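# Open the coffee maker lid fully, then let go

## Task

Swing the coffee maker's lid open to its full extent, and finish with neither hand in contact with the coffee maker.

## Robot and tools

Robot: two arms, left_arm (base near y = +0.337 m) and right_arm (base near y = -0.339 m), both at x about 0.04 m on the floor plane, turned almost not at all. left_arm carries a five-finger left hand, right_arm a right hand. A camera stand sits behind the arms. Avoid pushing anything out of the work area, hard hits, slams, drops, arm-to-arm contact and big finger loads.

Scene frame: origin at table-top height midway between the nominal bases, +x out over the table, +y toward left_arm, +z up. Positions are in metres, orientations as quat_wxyz. Readings may be off by a few cm, more at long reach.

Hand point: a point fixed to the palm, about 0.05 m in front of it and 0.15 m out from the wrist face. Its +z runs along the straight fingers, +y out of the palm, +x across the palm away from the thumb on the right hand and toward the thumb on the left hand. Straight fingertips reach 0.06-0.07 m past it along +z, about 0.06 m behind it along -y. A wrist bracket on the little-finger side can also collide.

The 28-number row (all values in [-1, 1], always all 28 even if one arm moves): left_arm dx, dy, dz, rx, ry, rz; left hand little, ring, middle, index, thumb_bend, thumb_turn, force_limit, speed; then the same fourteen for right_arm. Pose numbers are offsets, not poses: they count from that arm's Hand target as it stood when the action or move began, along scene-frame axes; 1.0 = 0.6 m for dx/dy/dz and 180 degrees for rx/ry/rz, which form one rotation vector turning about the Hand target's position. All zeros re-requests the current Hand target. Finger numbers are absolute targets: +1 open/straight, -1 closed/curled; thumb_turn +1 beside the palm, -1 in front of it. force_limit maps -1..+1 to about 0..10 N (0..15 N on thumb motors); speed rises from near zero at -1 to full at +0.48 and above. No value means 'unchanged': to keep a hand as is, resend its last executed eight numbers (or, before any, its hand_measured plus hand_force_limit and hand_speed).

execute_actions(actions, cameras): actions is a list of actions; each action is up to 15 rows, one per 1/30 s step, the last row held to fill 15 steps (0.5 s). Every row in an action offsets from that action's starting Hand target, so repeating an offset moves further. Images return only for an empty actions list (all cameras by default) or when cameras lists names (cam_head_left, cam_head_right, cam_high, cam_left_wrist, cam_right_wrist, or "all").

move(target, speed, blend, blocking, cameras): target is one 28-number row or up to 15 rows; every row's offsets count from the same starting Hand targets, not from the previous row. speed in m/s, 0.002-4.3, default 0.25 (turns up to twice that in rad/s), one value or one per target. blend in m rounds corners; 0 stops at each. Paths are straight, do not avoid obstacles, lag and can overshoot when fast; avoid routing near an arm's own base. Finger changes on later targets are applied only after everything comes to rest there. blocking=false returns early while the move continues. The result adds a 'move:' line: done, off_target, moving, held, fault, plus limits (paced = pose clipped, held = steps withheld). done/off_target say nothing about contact.

wait(seconds 0-10, cameras): lets time pass holding commands; a running move continues. stop(cameras): brakes a running move. zoom_image(camera, region [x0,y0,x1,y1] in pixels, at most 504x504) enlarges part of a camera's newest image. show_instructions(): shows reference images. finished_scene(scene): ends this scene for good with its number; the lid must be fully open and the hands clear first.

Result lines: end_effector_position and end_effector_quat_wxyz per hand point; Hand target (last commanded pose after clipping, the base of the next offsets); joint positions, velocities (may say 'within noise'), torques (include arm weight; numbers 3 and 4 wrap at ±28 N m); hand_measured, hand_stopped_by (moving, target, force, stalled, fault), hand_load_n (positive = finger pushed open), hand_force_limit, hand_speed; motor temperatures; step readings for plain actions. A hand often rests 1-3 cm (up to 5 cm), usually low, short of its target in free air; that is not contact. Resend the shortfall as an offset if needed.

Control notes: orientation commands are clipped to 40 degrees from the measured one each step; small rotations can shift the hand point a lot. A blocked arm keeps pressing; to release, command a target back past the hand point. Fast motion means harder impacts. Motors heat when pressing, holding or stretched; at 100 °C an arm faults and drops, so watch MOTOR HOT. Grip range roughly 0.035-0.065 m (handles down to 0.025 m) with thumb in front; close gently at speed -0.94 or lower. For the lid, a likely approach is to hook fingertips under its front edge and lift and swing it back at slow speed, then withdraw the hand away from the machine.

Each tool is called after ">>>" by a JSON object that holds its "api" and its "payload", one argument or row to a line.

Reference images:

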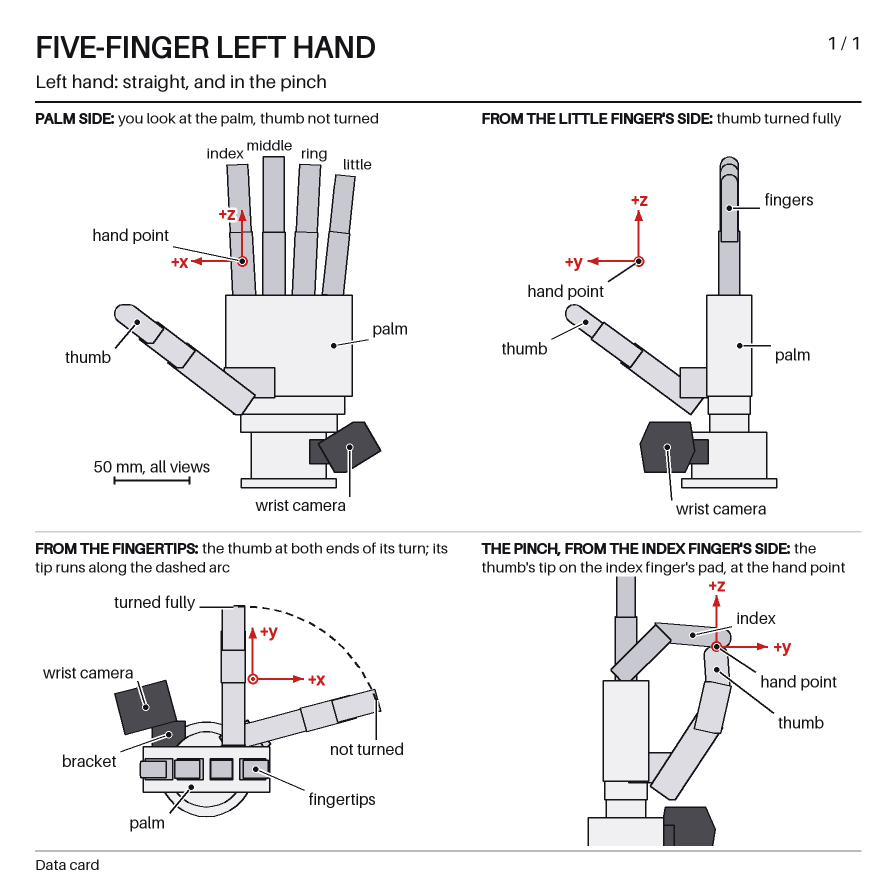

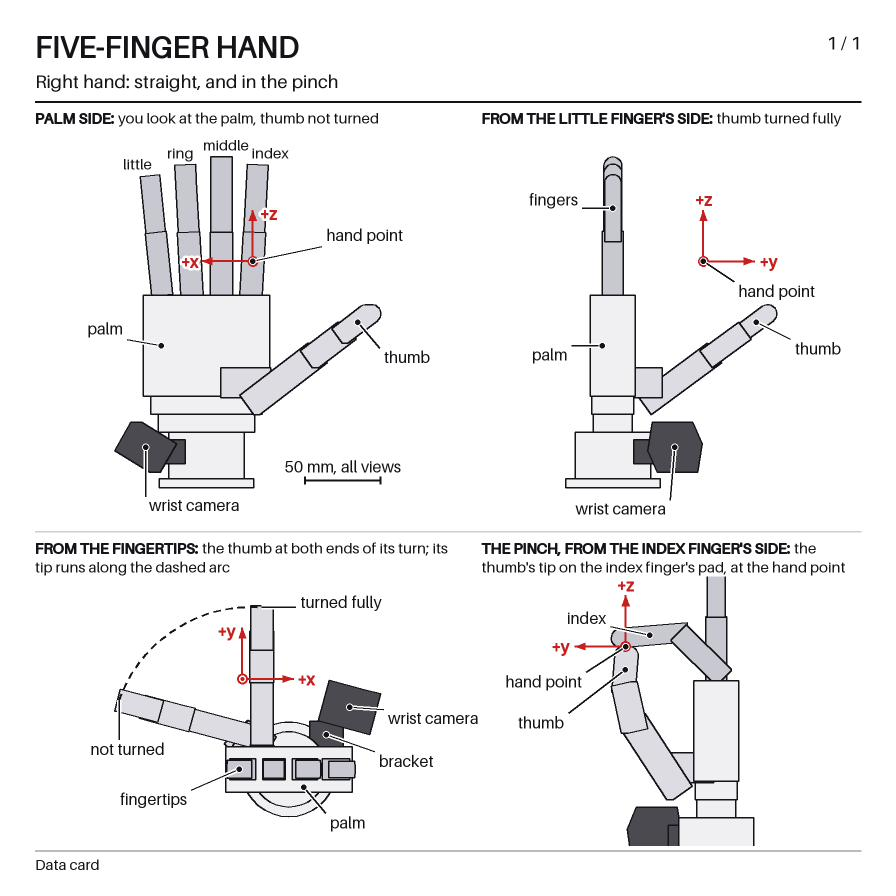

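## Session

>>> {"api": "execute_actions", "payload": {
  "actions": []
}}

Scene clock: 0.00 s.
left_arm: end_effector_position=(+0.2298, +0.5595, +0.1350) hand_measured=(+1.000, +1.000, +1.000, +1.000, +1.000, +1.000) hand_load_n=(+0.0, +0.0, +0.0, +0.0, +0.0, +0.0) hand_stopped_by=(target, target, target, target, target, target) hand_force_limit=0.00 hand_speed=-0.80 end_effector_quat_wxyz=(+0.008, +0.751, +0.660, +0.016) | right_arm: end_effector_position=(+0.6589, -0.3889, +0.3051) hand_measured=(+1.000, +1.000, +1.000, +1.000, +1.000, +1.000) hand_load_n=(+0.0, +0.0, +0.0, +0.0, +0.0, +0.0) hand_stopped_by=(target, target, target, target, target, target) hand_force_limit=0.00 hand_speed=-0.80 end_effector_quat_wxyz=(-0.422, +0.421, -0.495, +0.632)
Joint positions: left_arm=[1.001 0.947 0.744 -1.342 0.025 -1.988] | right_arm=[-0.046 1.374 0.855 0.678 0.234 -0.153]
Joint velocities: within noise
Joint torques (N m): no reading
Motor temperatures (°C): left_arm=[27 26 22 20 22 19] | right_arm=[29 27 22 23 23 21]
Heat: left arm: hottest waist 27 °C; right arm: hottest waist 29 °C.
Hand target: left_arm +0.2337, +0.5660, +0.1445; +0.005, +0.751, +0.660, +0.027 | right_arm +0.6643, -0.3891, +0.3249; -0.431, +0.410, -0.487, +0.640

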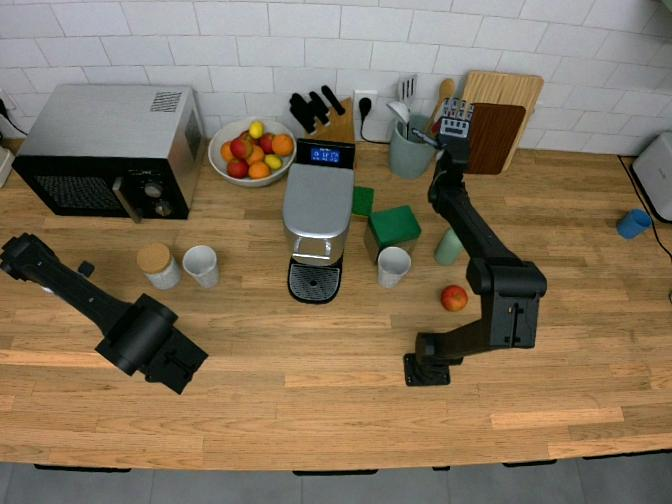

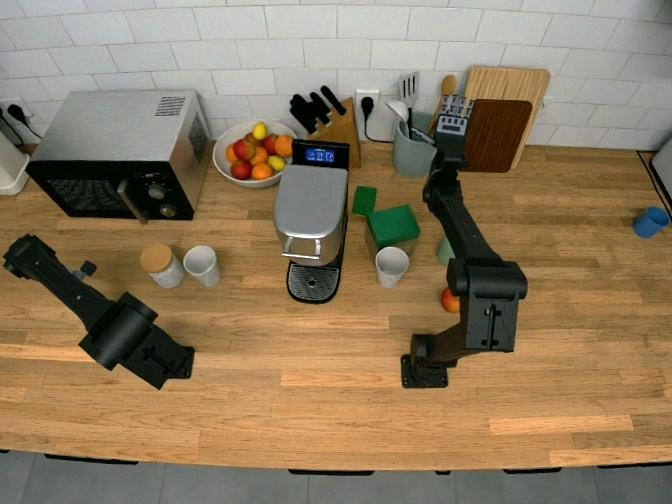

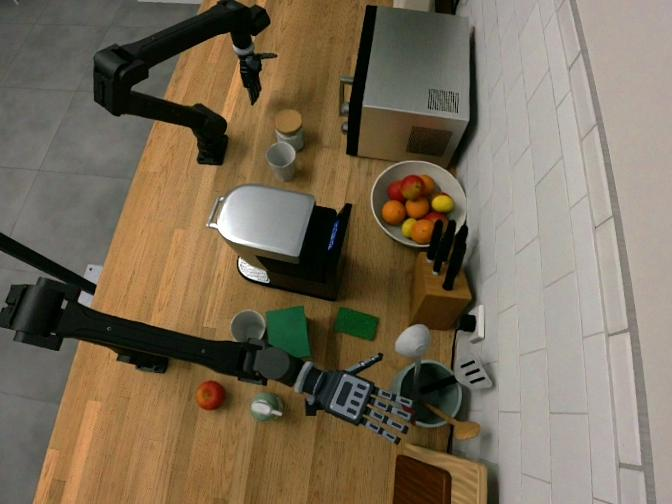

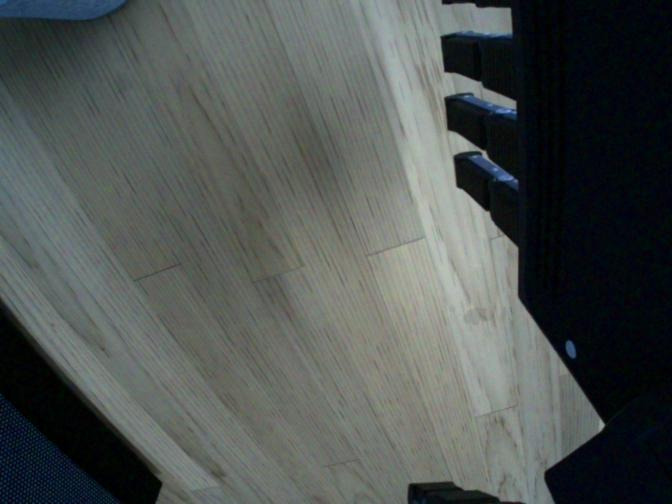

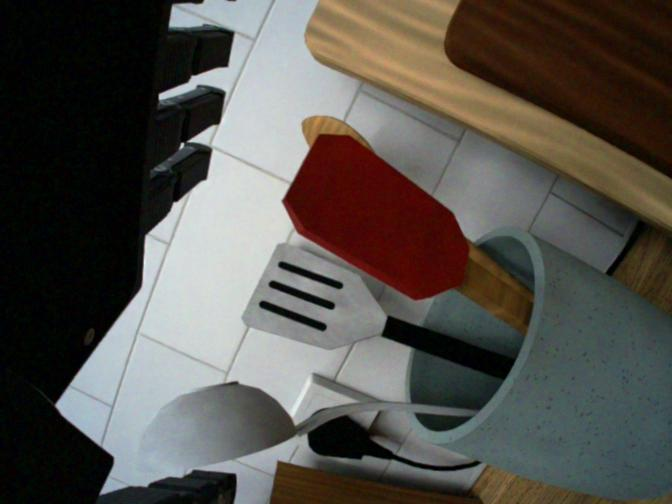

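>>> {"api": "zoom_image", "payload": {
  "camera": "cam_head_left",
  "region": [240, 120, 440, 320]
}}

>>> {"api": "zoom_image", "payload": {
  "camera": "cam_high",
  "region": [180, 150, 380, 350]
}}

>>> {"api": "zoom_image", "payload": {
  "camera": "cam_head_right",
  "region": [240, 120, 440, 320]
}}

Scaled by 2.520 from the camera's 672x504 image, which has a finer 960x720 frame.

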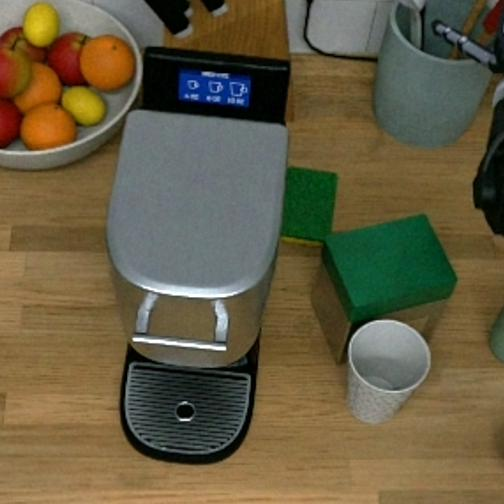

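Scaled by 2.520 from the camera's 672x504 image, which has a finer 960x720 frame.

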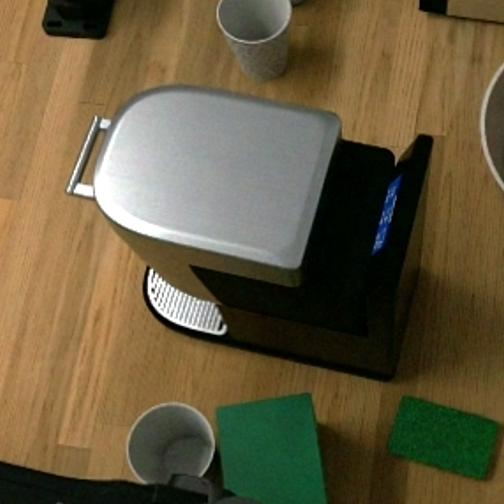

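Scaled by 2.520 from the camera's 672x504 image, which has a finer 960x720 frame.

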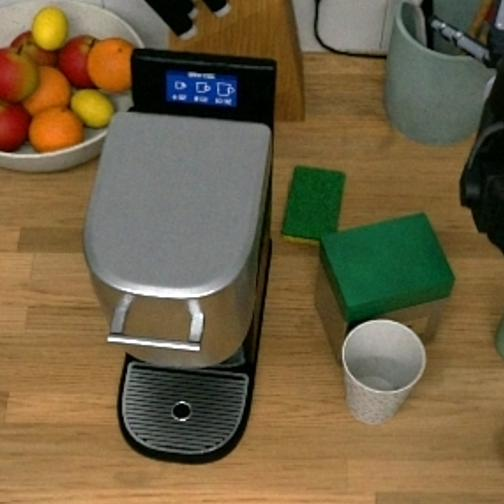

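>>> {"api": "move", "payload": {
  "target": [
    [0,0,0,0,0,0,1,1,1,1,1,1,0,-0.8,-0.2,0,0.16,0,0,0,1,1,1,1,1,1,0,-0.8],
    [0,0,0,0,0,0,1,1,1,1,1,1,0,-0.8,-0.74,0.365,0.12,0,0,0.367,1,1,1,1,1,1,0,-0.8]
  ],
  "blend": [0.04,0],
  "speed": 0.3,
  "cameras": ["all"]
}}

Scene clock: 5.47 s.
left_arm: end_effector_position=(+0.2298, +0.5595, +0.1350) hand_measured=(+1.000, +1.000, +1.000, +1.000, +1.000, +1.000) hand_load_n=(+0.0, +0.0, +0.0, +0.0, +0.0, +0.0) hand_stopped_by=(target, target, target, target, target, target) hand_force_limit=0.00 hand_speed=-0.80 end_effector_quat_wxyz=(+0.008, +0.751, +0.660, +0.016) | right_arm: end_effector_position=(+0.2240, -0.1733, +0.4013) hand_measured=(+1.000, +1.000, +1.000, +1.000, +1.000, +1.000) hand_load_n=(+0.0, +0.0, +0.0, +0.0, +0.0, +0.0) hand_stopped_by=(target, target, target, target, target, target) hand_force_limit=0.00 hand_speed=-0.80 end_effector_quat_wxyz=(+0.707, -0.608, +0.183, -0.312)
Joint positions: left_arm=[1.001 0.947 0.744 -1.342 0.025 -1.988] | right_arm=[-0.045 0.116 0.554 -0.13 -0.878 0.116]
Joint torques (N m): left_arm=[1.79 -4.07 8.76 0.13 -0.07 0.08] | right_arm=[2.9 6.24 8.85 0.96 0.36 0.09]
Heat: left arm: hottest waist 27 °C; right arm: hottest waist 28 °C.
Hand target: left_arm +0.2337, +0.5660, +0.1445; +0.005, +0.751, +0.660, +0.027 | right_arm +0.2204, -0.1702, +0.3969; +0.710, -0.609, +0.185, -0.302
Off the commanded pose: left_arm 0.012 m, 1 deg | right_arm 0.007 m, 1 deg.
move: off_target (left_arm)

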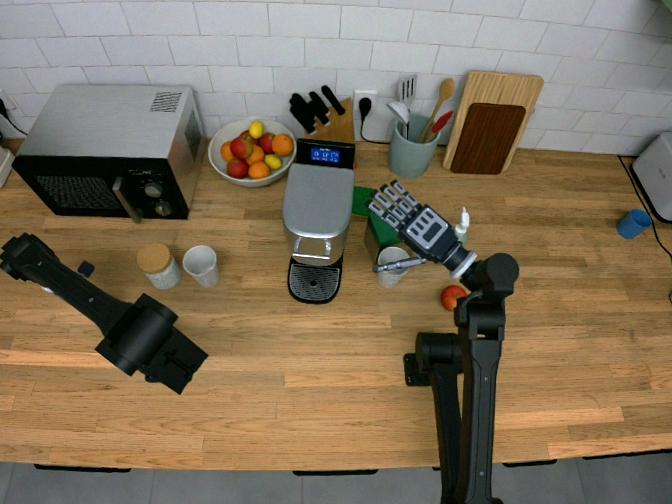

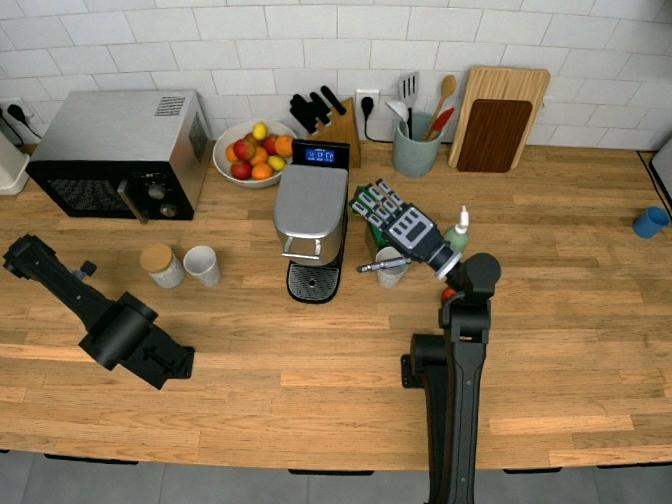

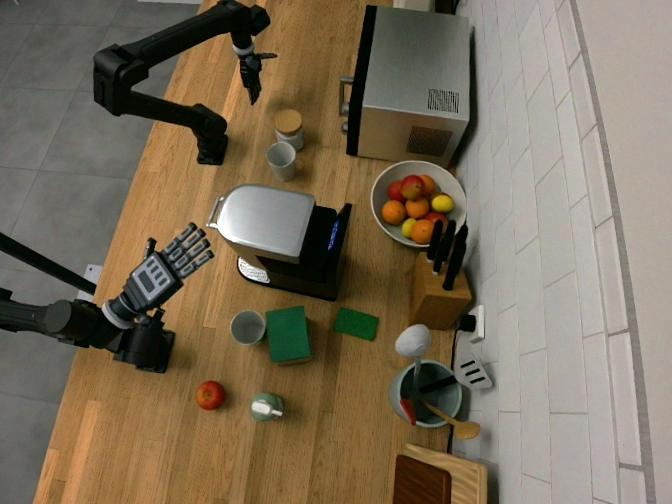

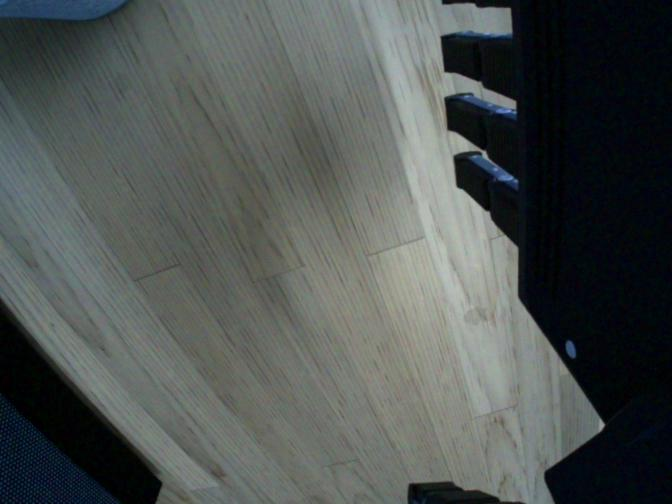

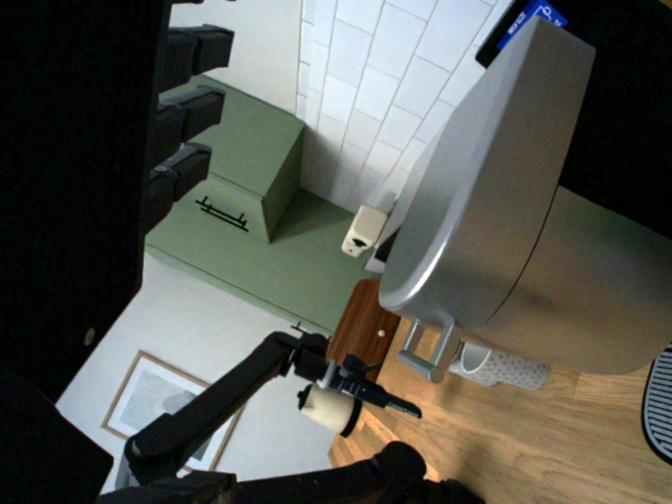

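>>> {"api": "zoom_image", "payload": {
  "camera": "cam_head_left",
  "region": [270, 160, 470, 310]
}}

>>> {"api": "zoom_image", "payload": {
  "camera": "cam_head_right",
  "region": [270, 160, 470, 310]
}}

>>> {"api": "zoom_image", "payload": {
  "camera": "cam_high",
  "region": [100, 160, 300, 310]
}}

>>> {"api": "zoom_image", "payload": {
  "camera": "cam_right_wrist",
  "region": [350, 250, 672, 504]
}}

Scaled by 2.520 from the camera's 672x504 image, which has a finer 960x720 frame.

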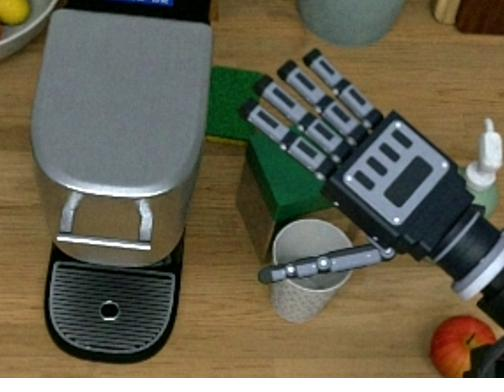

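Scaled by 2.520 from the camera's 672x504 image, which has a finer 960x720 frame.

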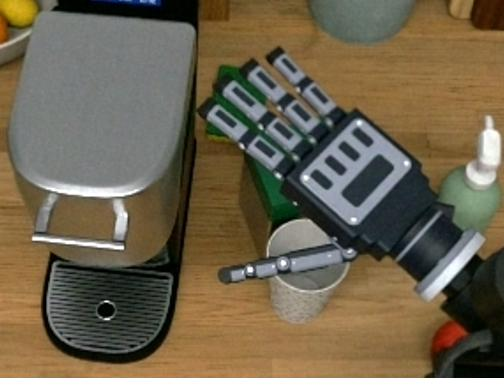

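Scaled by 2.520 from the camera's 672x504 image, which has a finer 960x720 frame.

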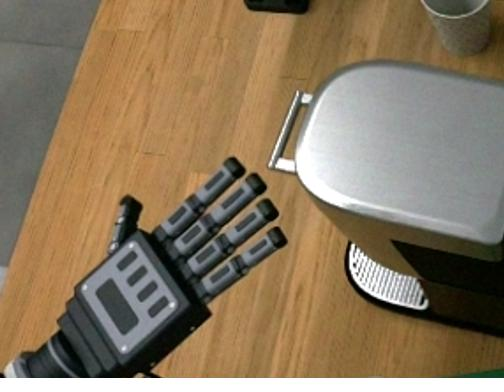

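Scaled by 1.565 from the camera's 672x504 image, which has a finer 960x720 frame.

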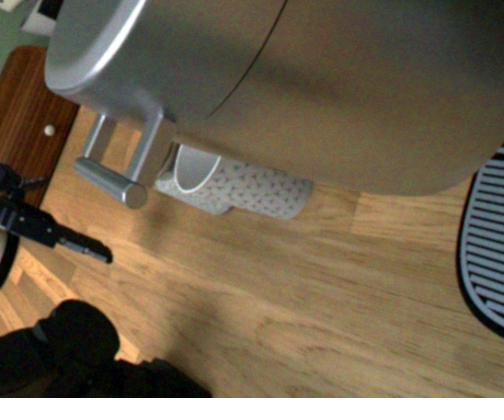

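>>> {"api": "move", "payload": {
  "target": [
    [0,0,0,0,0,0,1,1,1,1,1,1,0,-0.8,-0.075,0.02,-0.1,0,0,0,-1,-1,-1,1,1,1,0,0],
    [0,0,0,0,0,0,1,1,1,1,1,1,0,-0.8,-0.1,0.04,-0.33,0,0,0,-1,-1,-1,1,1,1,0,0]
  ],
  "speed": 0.2,
  "cameras": ["all"]
}}

Scene clock: 10.90 s.
left_arm: end_effector_position=(+0.2298, +0.5595, +0.1350) hand_measured=(+1.000, +1.000, +1.000, +1.000, +1.000, +1.000) hand_load_n=(+0.0, +0.0, +0.0, +0.0, +0.0, +0.0) hand_stopped_by=(target, target, target, target, target, target) hand_force_limit=0.00 hand_speed=-0.80 end_effector_quat_wxyz=(+0.008, +0.751, +0.660, +0.016) | right_arm: end_effector_position=(+0.1571, -0.1441, +0.2015) hand_measured=(-1.000, -1.000, -1.000, +1.000, +1.000, +1.000) hand_load_n=(+0.0, +0.0, +0.0, +0.0, +0.0, -0.5) hand_stopped_by=(target, target, target, target, target, target) hand_force_limit=0.00 hand_speed=0.00 end_effector_quat_wxyz=(-0.661, +0.732, -0.118, +0.115)
Joint positions: left_arm=[1.001 0.947 0.744 -1.342 0.025 -1.988] | right_arm=[0.097 0.009 0.265 -0.491 -1.125 -0.224]
Joint torques (N m): left_arm=[1.79 -4.13 8.76 0.13 -0.07 0.08] | right_arm=[0.03 6.3 9.29 2.04 -0.23 -0.11]
Heat: left arm: hottest waist 27 °C; right arm: hottest waist 28 °C.
Hand target: left_arm +0.2337, +0.5660, +0.1445; +0.005, +0.751, +0.660, +0.027 | right_arm +0.1603, -0.1461, +0.1990; -0.710, +0.609, -0.185, +0.302
Off the commanded pose: left_arm 0.012 m, 1 deg | right_arm 0.005 m, 27 deg.
joint sent to its limit (right arm) — joint 2 (shoulder), lower limit. The joint targets are off in orientation, not in position.
move: off_target (left_arm, right_arm)

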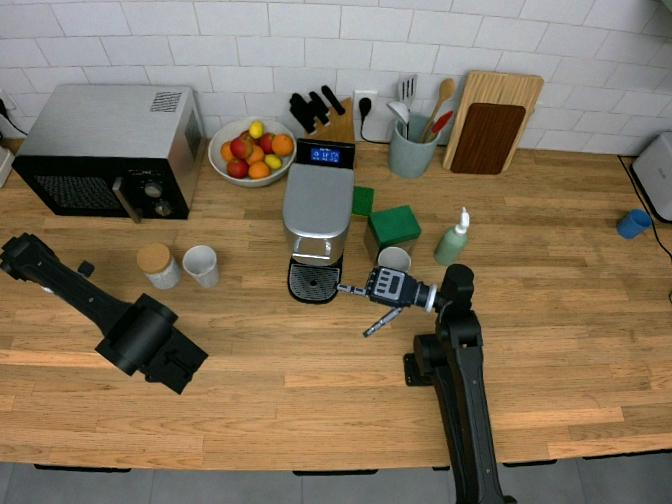

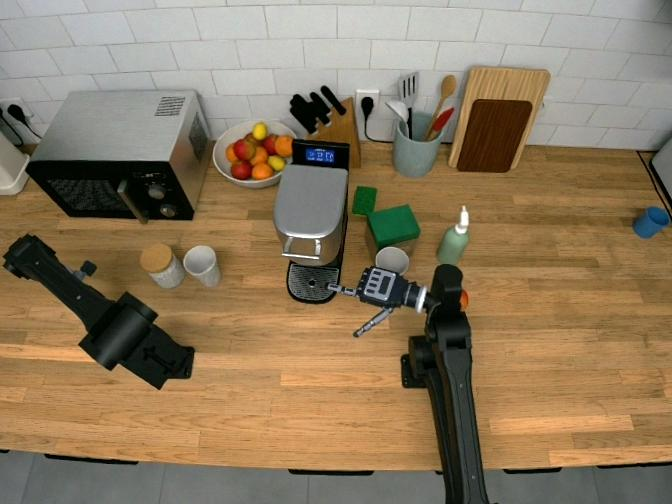

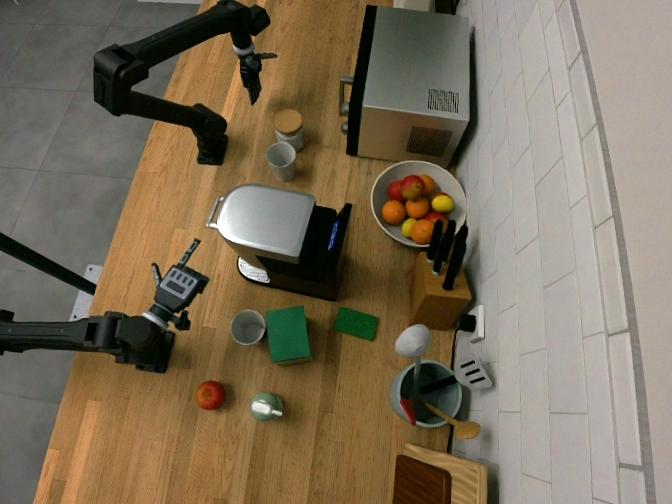

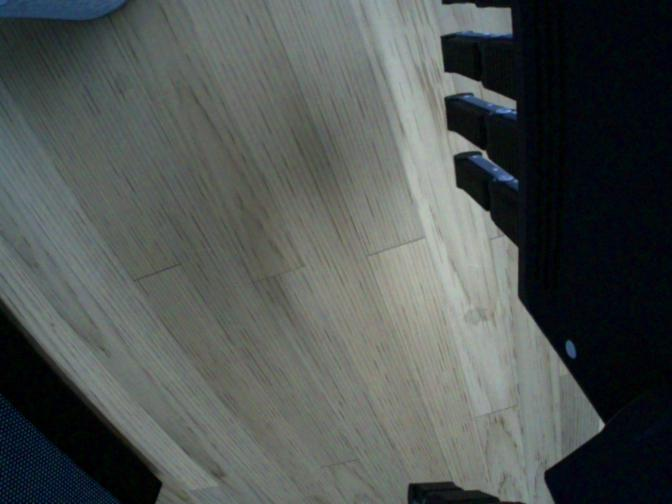

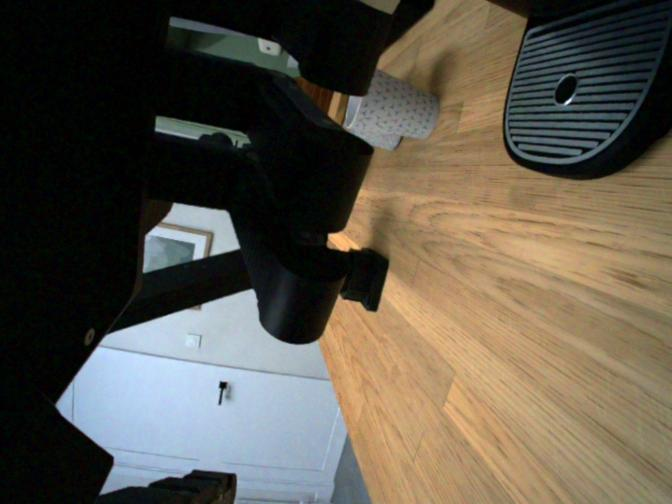

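>>> {"api": "move", "payload": {
  "target": [0,0,0,0,0,0,1,1,1,1,1,1,0,-0.8,0.045,0.08,-0.023,0,0,0,-1,-1,-1,1,1,1,0,0],
  "speed": 0.15,
  "cameras": ["all"]
}}

Scene clock: 13.70 s.
left_arm: end_effector_position=(+0.2298, +0.5595, +0.1350) hand_measured=(+1.000, +1.000, +1.000, +1.000, +1.000, +1.000) hand_load_n=(+0.0, +0.0, -0.5, +0.0, -0.5, +0.0) hand_stopped_by=(target, target, target, target, target, target) hand_force_limit=0.00 hand_speed=-0.80 end_effector_quat_wxyz=(+0.008, +0.751, +0.660, +0.016) | right_arm: end_effector_position=(+0.1930, -0.0997, +0.1852) hand_measured=(-1.000, -1.000, -1.000, +1.000, +1.000, +1.000) hand_load_n=(+0.0, +0.0, +0.0, +0.0, +0.0, +0.0) hand_stopped_by=(target, target, target, target, target, target) hand_force_limit=0.00 hand_speed=0.00 end_effector_quat_wxyz=(+0.695, -0.674, +0.140, -0.207)
Joint positions: left_arm=[1.001 0.947 0.744 -1.342 0.025 -1.988] | right_arm=[0.578 0.009 0.092 -0.026 -0.491 -0.057]
Joint torques (N m): left_arm=[1.79 -4.07 8.75 0.14 -0.07 0.08] | right_arm=[2.9 5.71 9.89 2.7 0.21 0.14]
Heat: left arm: hottest waist 27 °C; right arm: hottest waist 28 °C.
Hand target: left_arm +0.2337, +0.5660, +0.1445; +0.005, +0.751, +0.660, +0.027 | right_arm +0.1874, -0.0982, +0.1851; +0.710, -0.609, +0.185, -0.302
Off the commanded pose: left_arm 0.012 m, 1 deg | right_arm 0.006 m, 14 deg.
joint sent to its limit (right arm) — joint 2 (shoulder), lower limit. The joint targets are off in orientation, not in position.
move: off_target (left_arm, right_arm)

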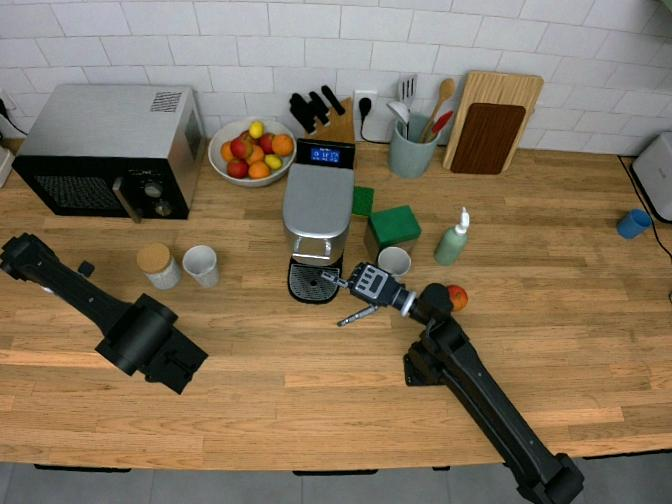

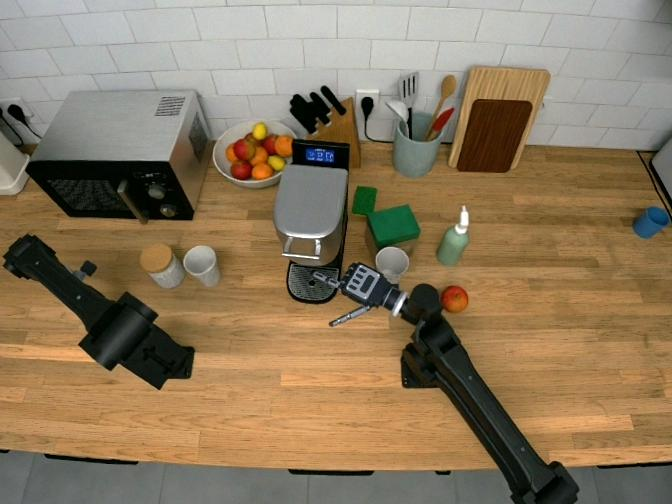

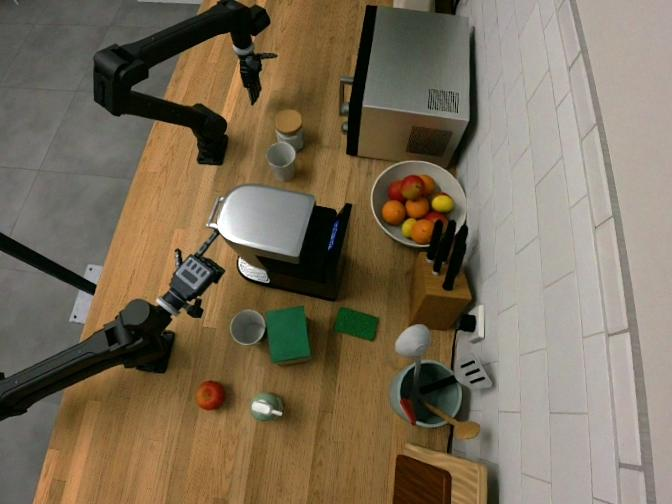

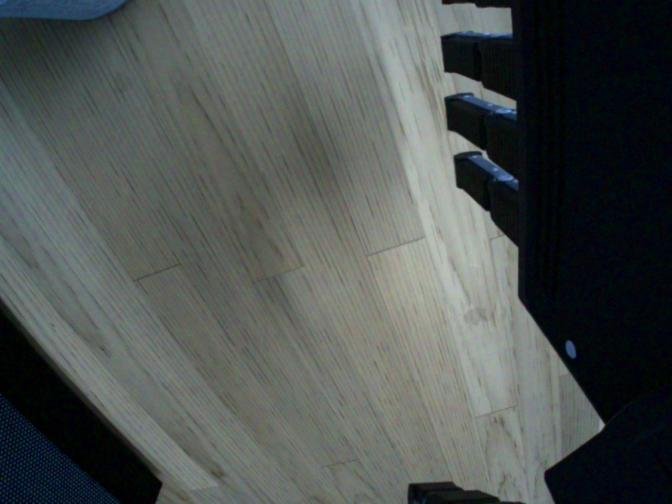

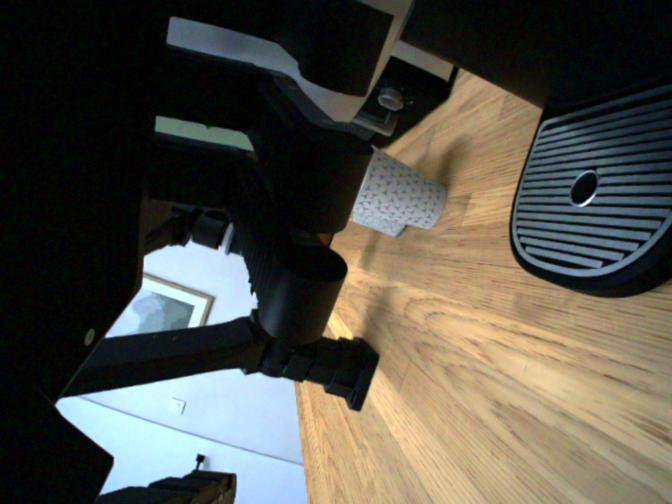

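>>> {"api": "zoom_image", "payload": {
  "camera": "cam_head_left",
  "region": [270, 210, 390, 330]
}}

>>> {"api": "zoom_image", "payload": {
  "camera": "cam_high",
  "region": [160, 170, 280, 290]
}}

>>> {"api": "zoom_image", "payload": {
  "camera": "cam_head_right",
  "region": [270, 210, 390, 330]
}}

Scaled by 4.200 from the camera's 672x504 image, which has a finer 960x720 frame.

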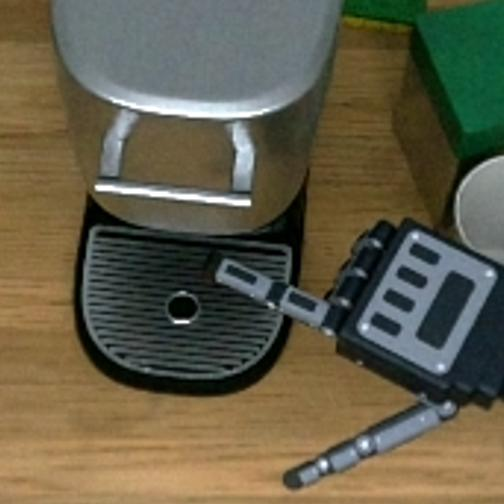

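Scaled by 4.200 from the camera's 672x504 image, which has a finer 960x720 frame.

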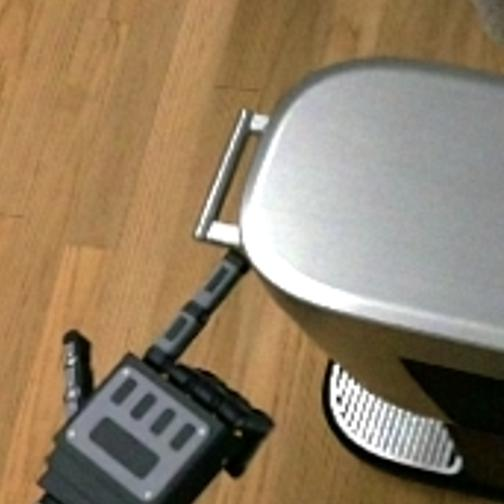

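Scaled by 4.200 from the camera's 672x504 image, which has a finer 960x720 frame.

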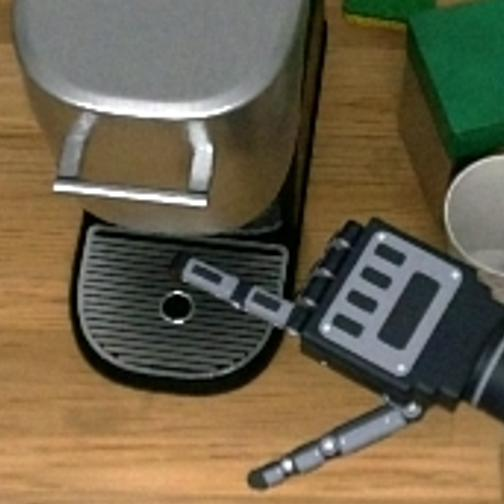

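>>> {"api": "move", "payload": {
  "target": [0,0,0,0,0,0,1,1,1,1,1,1,0,-0.8,0.03,0.02,0.0,0,0,0,-1,-1,-1,1,1,1,0,0],
  "speed": 0.1,
  "cameras": ["cam_head_left","cam_high"]
}}

>>> {"api": "zoom_image", "payload": {
  "camera": "cam_head_left",
  "region": [270, 210, 390, 330]
}}

>>> {"api": "zoom_image", "payload": {
  "camera": "cam_high",
  "region": [160, 170, 280, 290]
}}

Scene clock: 16.20 s.
left_arm: end_effector_position=(+0.2298, +0.5595, +0.1350) hand_measured=(+1.000, +1.000, +1.000, +1.000, +1.000, +1.000) hand_load_n=(+0.0, +0.0, +0.0, +0.0, +0.0, +0.0) hand_stopped_by=(target, target, target, target, target, target) hand_force_limit=0.00 hand_speed=-0.80 end_effector_quat_wxyz=(+0.008, +0.751, +0.660, +0.016) | right_arm: end_effector_position=(+0.2032, -0.0903, +0.1848) hand_measured=(-1.000, -1.000, -1.000, +1.000, +1.000, +1.000) hand_load_n=(+0.0, +0.0, +0.0, +0.0, +0.0, +0.0) hand_stopped_by=(target, target, target, target, target, target) hand_force_limit=0.00 hand_speed=0.00 end_effector_quat_wxyz=(+0.704, -0.641, +0.173, -0.253)
Joint positions: left_arm=[1.001 0.947 0.744 -1.342 0.025 -1.988] | right_arm=[0.781 0.009 0.044 0.086 -0.174 -0.06]
Joint torques (N m): left_arm=[1.79 -4.13 8.75 0.12 -0.07 0.08] | right_arm=[0.44 5.77 10.96 1.58 -0.02 0.02]
Heat: left arm: hottest waist 27 °C; right arm: hottest waist 28 °C.
Hand target: left_arm +0.2337, +0.5660, +0.1445; +0.005, +0.751, +0.660, +0.027 | right_arm +0.2063, -0.0926, +0.1851; +0.702, -0.641, +0.178, -0.257 (not the last commanded pose)
Off the commanded pose: left_arm 0.012 m, 1 deg | right_arm 0.005 m, 7 deg.
move: held (right_arm; a check stopped the path), off_target (left_arm); limits=held
pose unreachable (right arm): on one or more control steps of this call, first in action 0 (counted from 0), this arm could not follow its commanded pose, so it was not sent that pose on those steps. It may still have moved: this result reports where it is.
cause: moving toward the commanded pose would bring two parts of the arm too close to each other (joints 2 (shoulder) and 3 (elbow) lie between them).
Images, in order (width x height): cam_head_left 672x504, cam_high 672x504.

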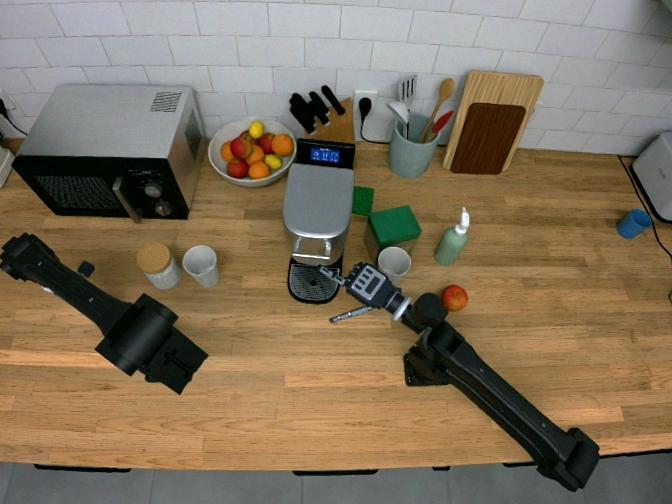

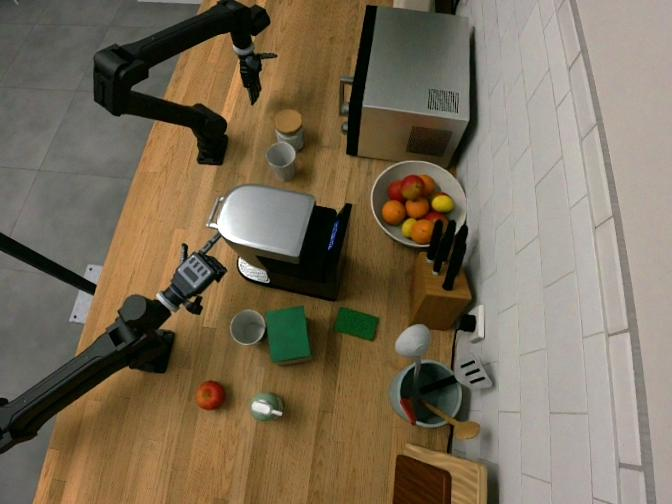

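Scaled by 4.200 from the camera's 672x504 image, which has a finer 960x720 frame.

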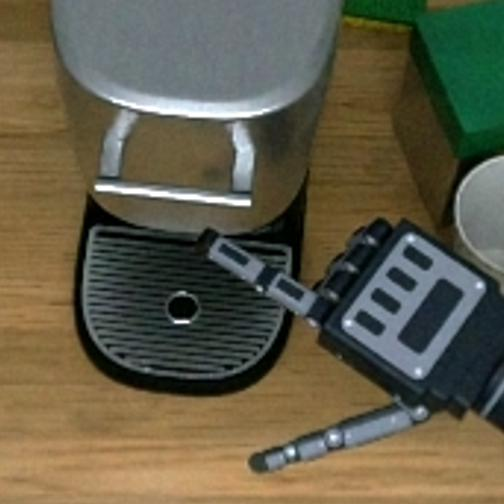

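Scaled by 4.200 from the camera's 672x504 image, which has a finer 960x720 frame.

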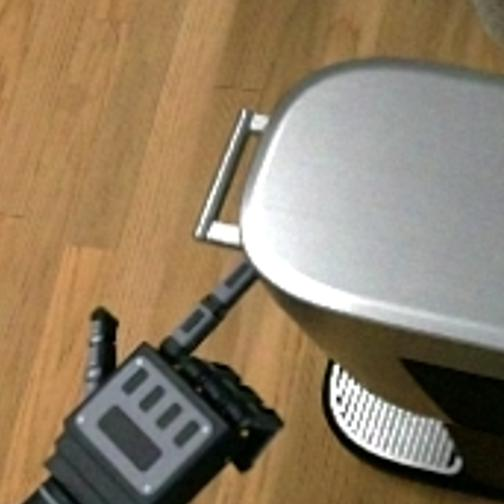

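>>> {"api": "move", "payload": {
  "target": [
    [0,0,0,0,0,0,1,1,1,1,1,1,0,-0.8,-0.102,0.004,0.06,-0.033,0.052,-0.054,-1,-1,-1,1,1,1,0,0],
    [0,0,0,0,0,0,1,1,1,1,1,1,0,-0.8,-0.075,0.04,0.057,-0.066,0.104,-0.108,-1,-1,-1,1,1,1,0,0]
  ],
  "speed": 0.15,
  "cameras": ["cam_head_left","cam_high","cam_head_right","cam_right_wrist"]
}}

>>> {"api": "zoom_image", "payload": {
  "camera": "cam_head_left",
  "region": [270, 210, 390, 330]
}}

>>> {"api": "zoom_image", "payload": {
  "camera": "cam_head_right",
  "region": [270, 210, 390, 330]
}}

>>> {"api": "zoom_image", "payload": {
  "camera": "cam_high",
  "region": [160, 170, 280, 290]
}}

Scene clock: 21.23 s.
left_arm: end_effector_position=(+0.2298, +0.5595, +0.1350) hand_measured=(+1.000, +1.000, +1.000, +1.000, +1.000, +1.000) hand_load_n=(+0.0, +0.0, +0.0, +0.0, +0.0, -0.5) hand_stopped_by=(target, target, target, target, target, target) hand_force_limit=0.00 hand_speed=-0.80 end_effector_quat_wxyz=(+0.008, +0.751, +0.660, +0.016) | right_arm: end_effector_position=(+0.1575, -0.0786, +0.1816) hand_measured=(-1.000, -1.000, -1.000, +1.000, +1.000, +1.000) hand_load_n=(+0.5, +0.0, +0.0, +0.0, +0.0, -0.5) hand_stopped_by=(target, target, target, target, target, target) hand_force_limit=0.00 hand_speed=0.00 end_effector_quat_wxyz=(-0.523, +0.722, -0.348, +0.291)
Joint positions: left_arm=[1.001 0.947 0.744 -1.342 0.025 -1.988] | right_arm=[1.598 0.374 0.372 -0.493 0.93 0.349]
Joint torques (N m): left_arm=[1.79 -4.07 8.75 0.13 -0.07 0.09] | right_arm=[0.15 5.13 16.27 1.07 0.31 0.18]
Heat: left arm: hottest waist 27 °C; right arm: hottest waist 28 °C.
Hand target: left_arm +0.2337, +0.5660, +0.1445; +0.005, +0.751, +0.660, +0.027 | right_arm +0.1613, -0.0686, +0.2194; -0.541, +0.703, -0.366, +0.281
Off the commanded pose: left_arm 0.012 m, 1 deg | right_arm 0.039 m, 4 deg.
move: off_target (left_arm, right_arm)
Images, in order (width x height): cam_head_left 672x504, cam_head_right 672x504, cam_high 672x504, cam_right_wrist 672x504.

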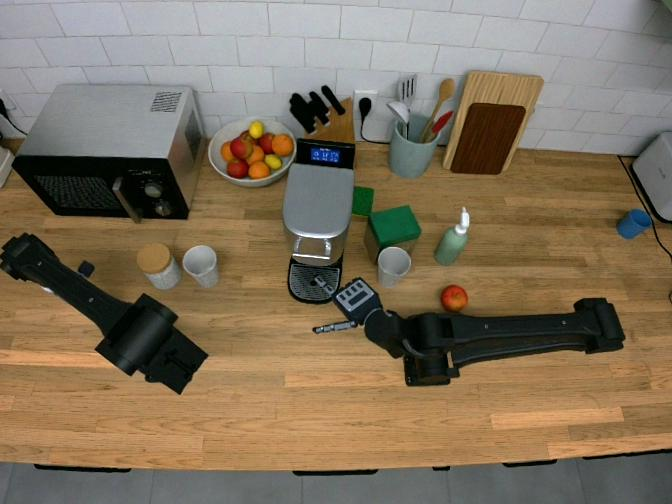

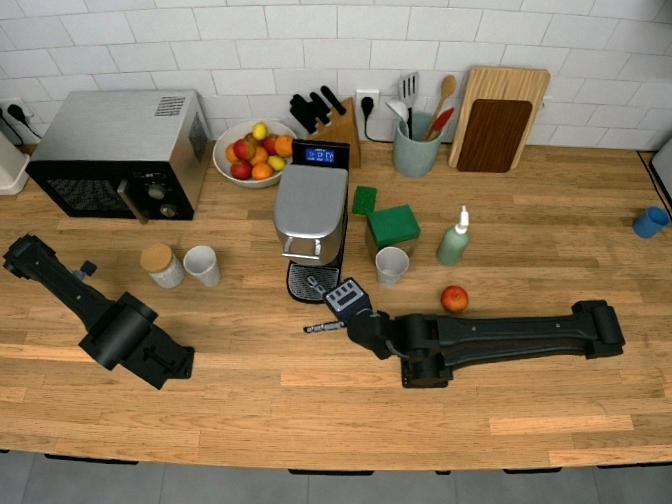

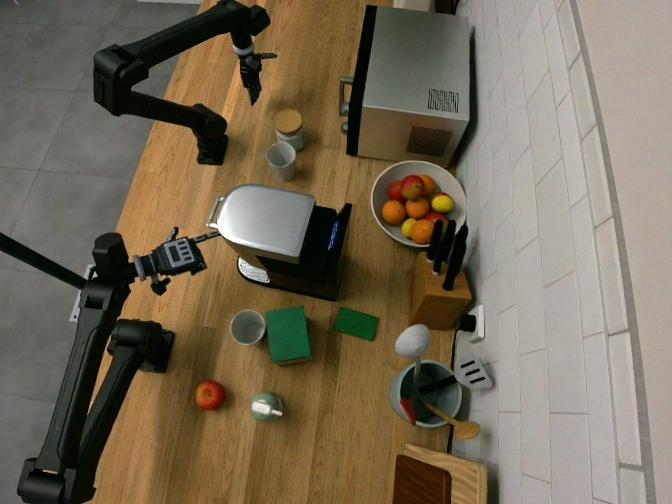

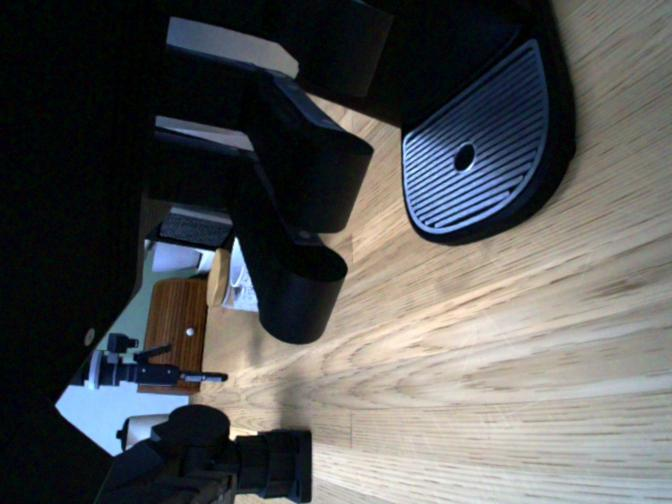

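Scaled by 4.200 from the camera's 672x504 image, which has a finer 960x720 frame.

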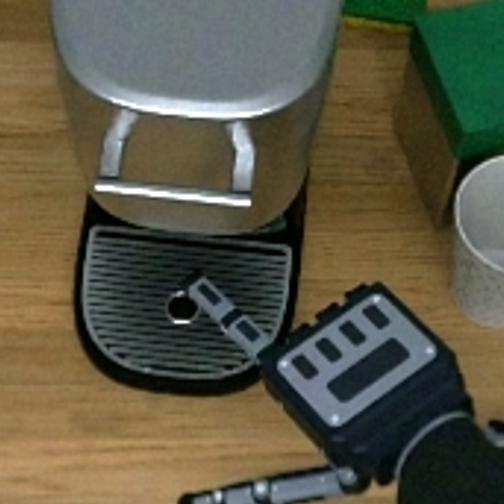

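Scaled by 4.200 from the camera's 672x504 image, which has a finer 960x720 frame.

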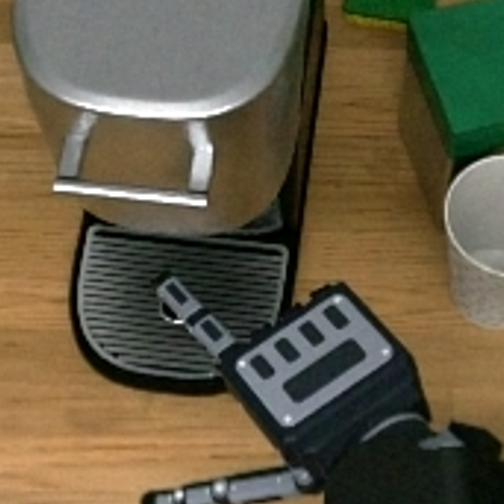

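Scaled by 4.200 from the camera's 672x504 image, which has a finer 960x720 frame.

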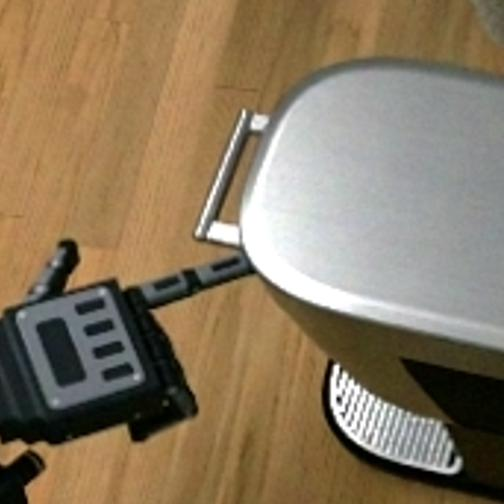

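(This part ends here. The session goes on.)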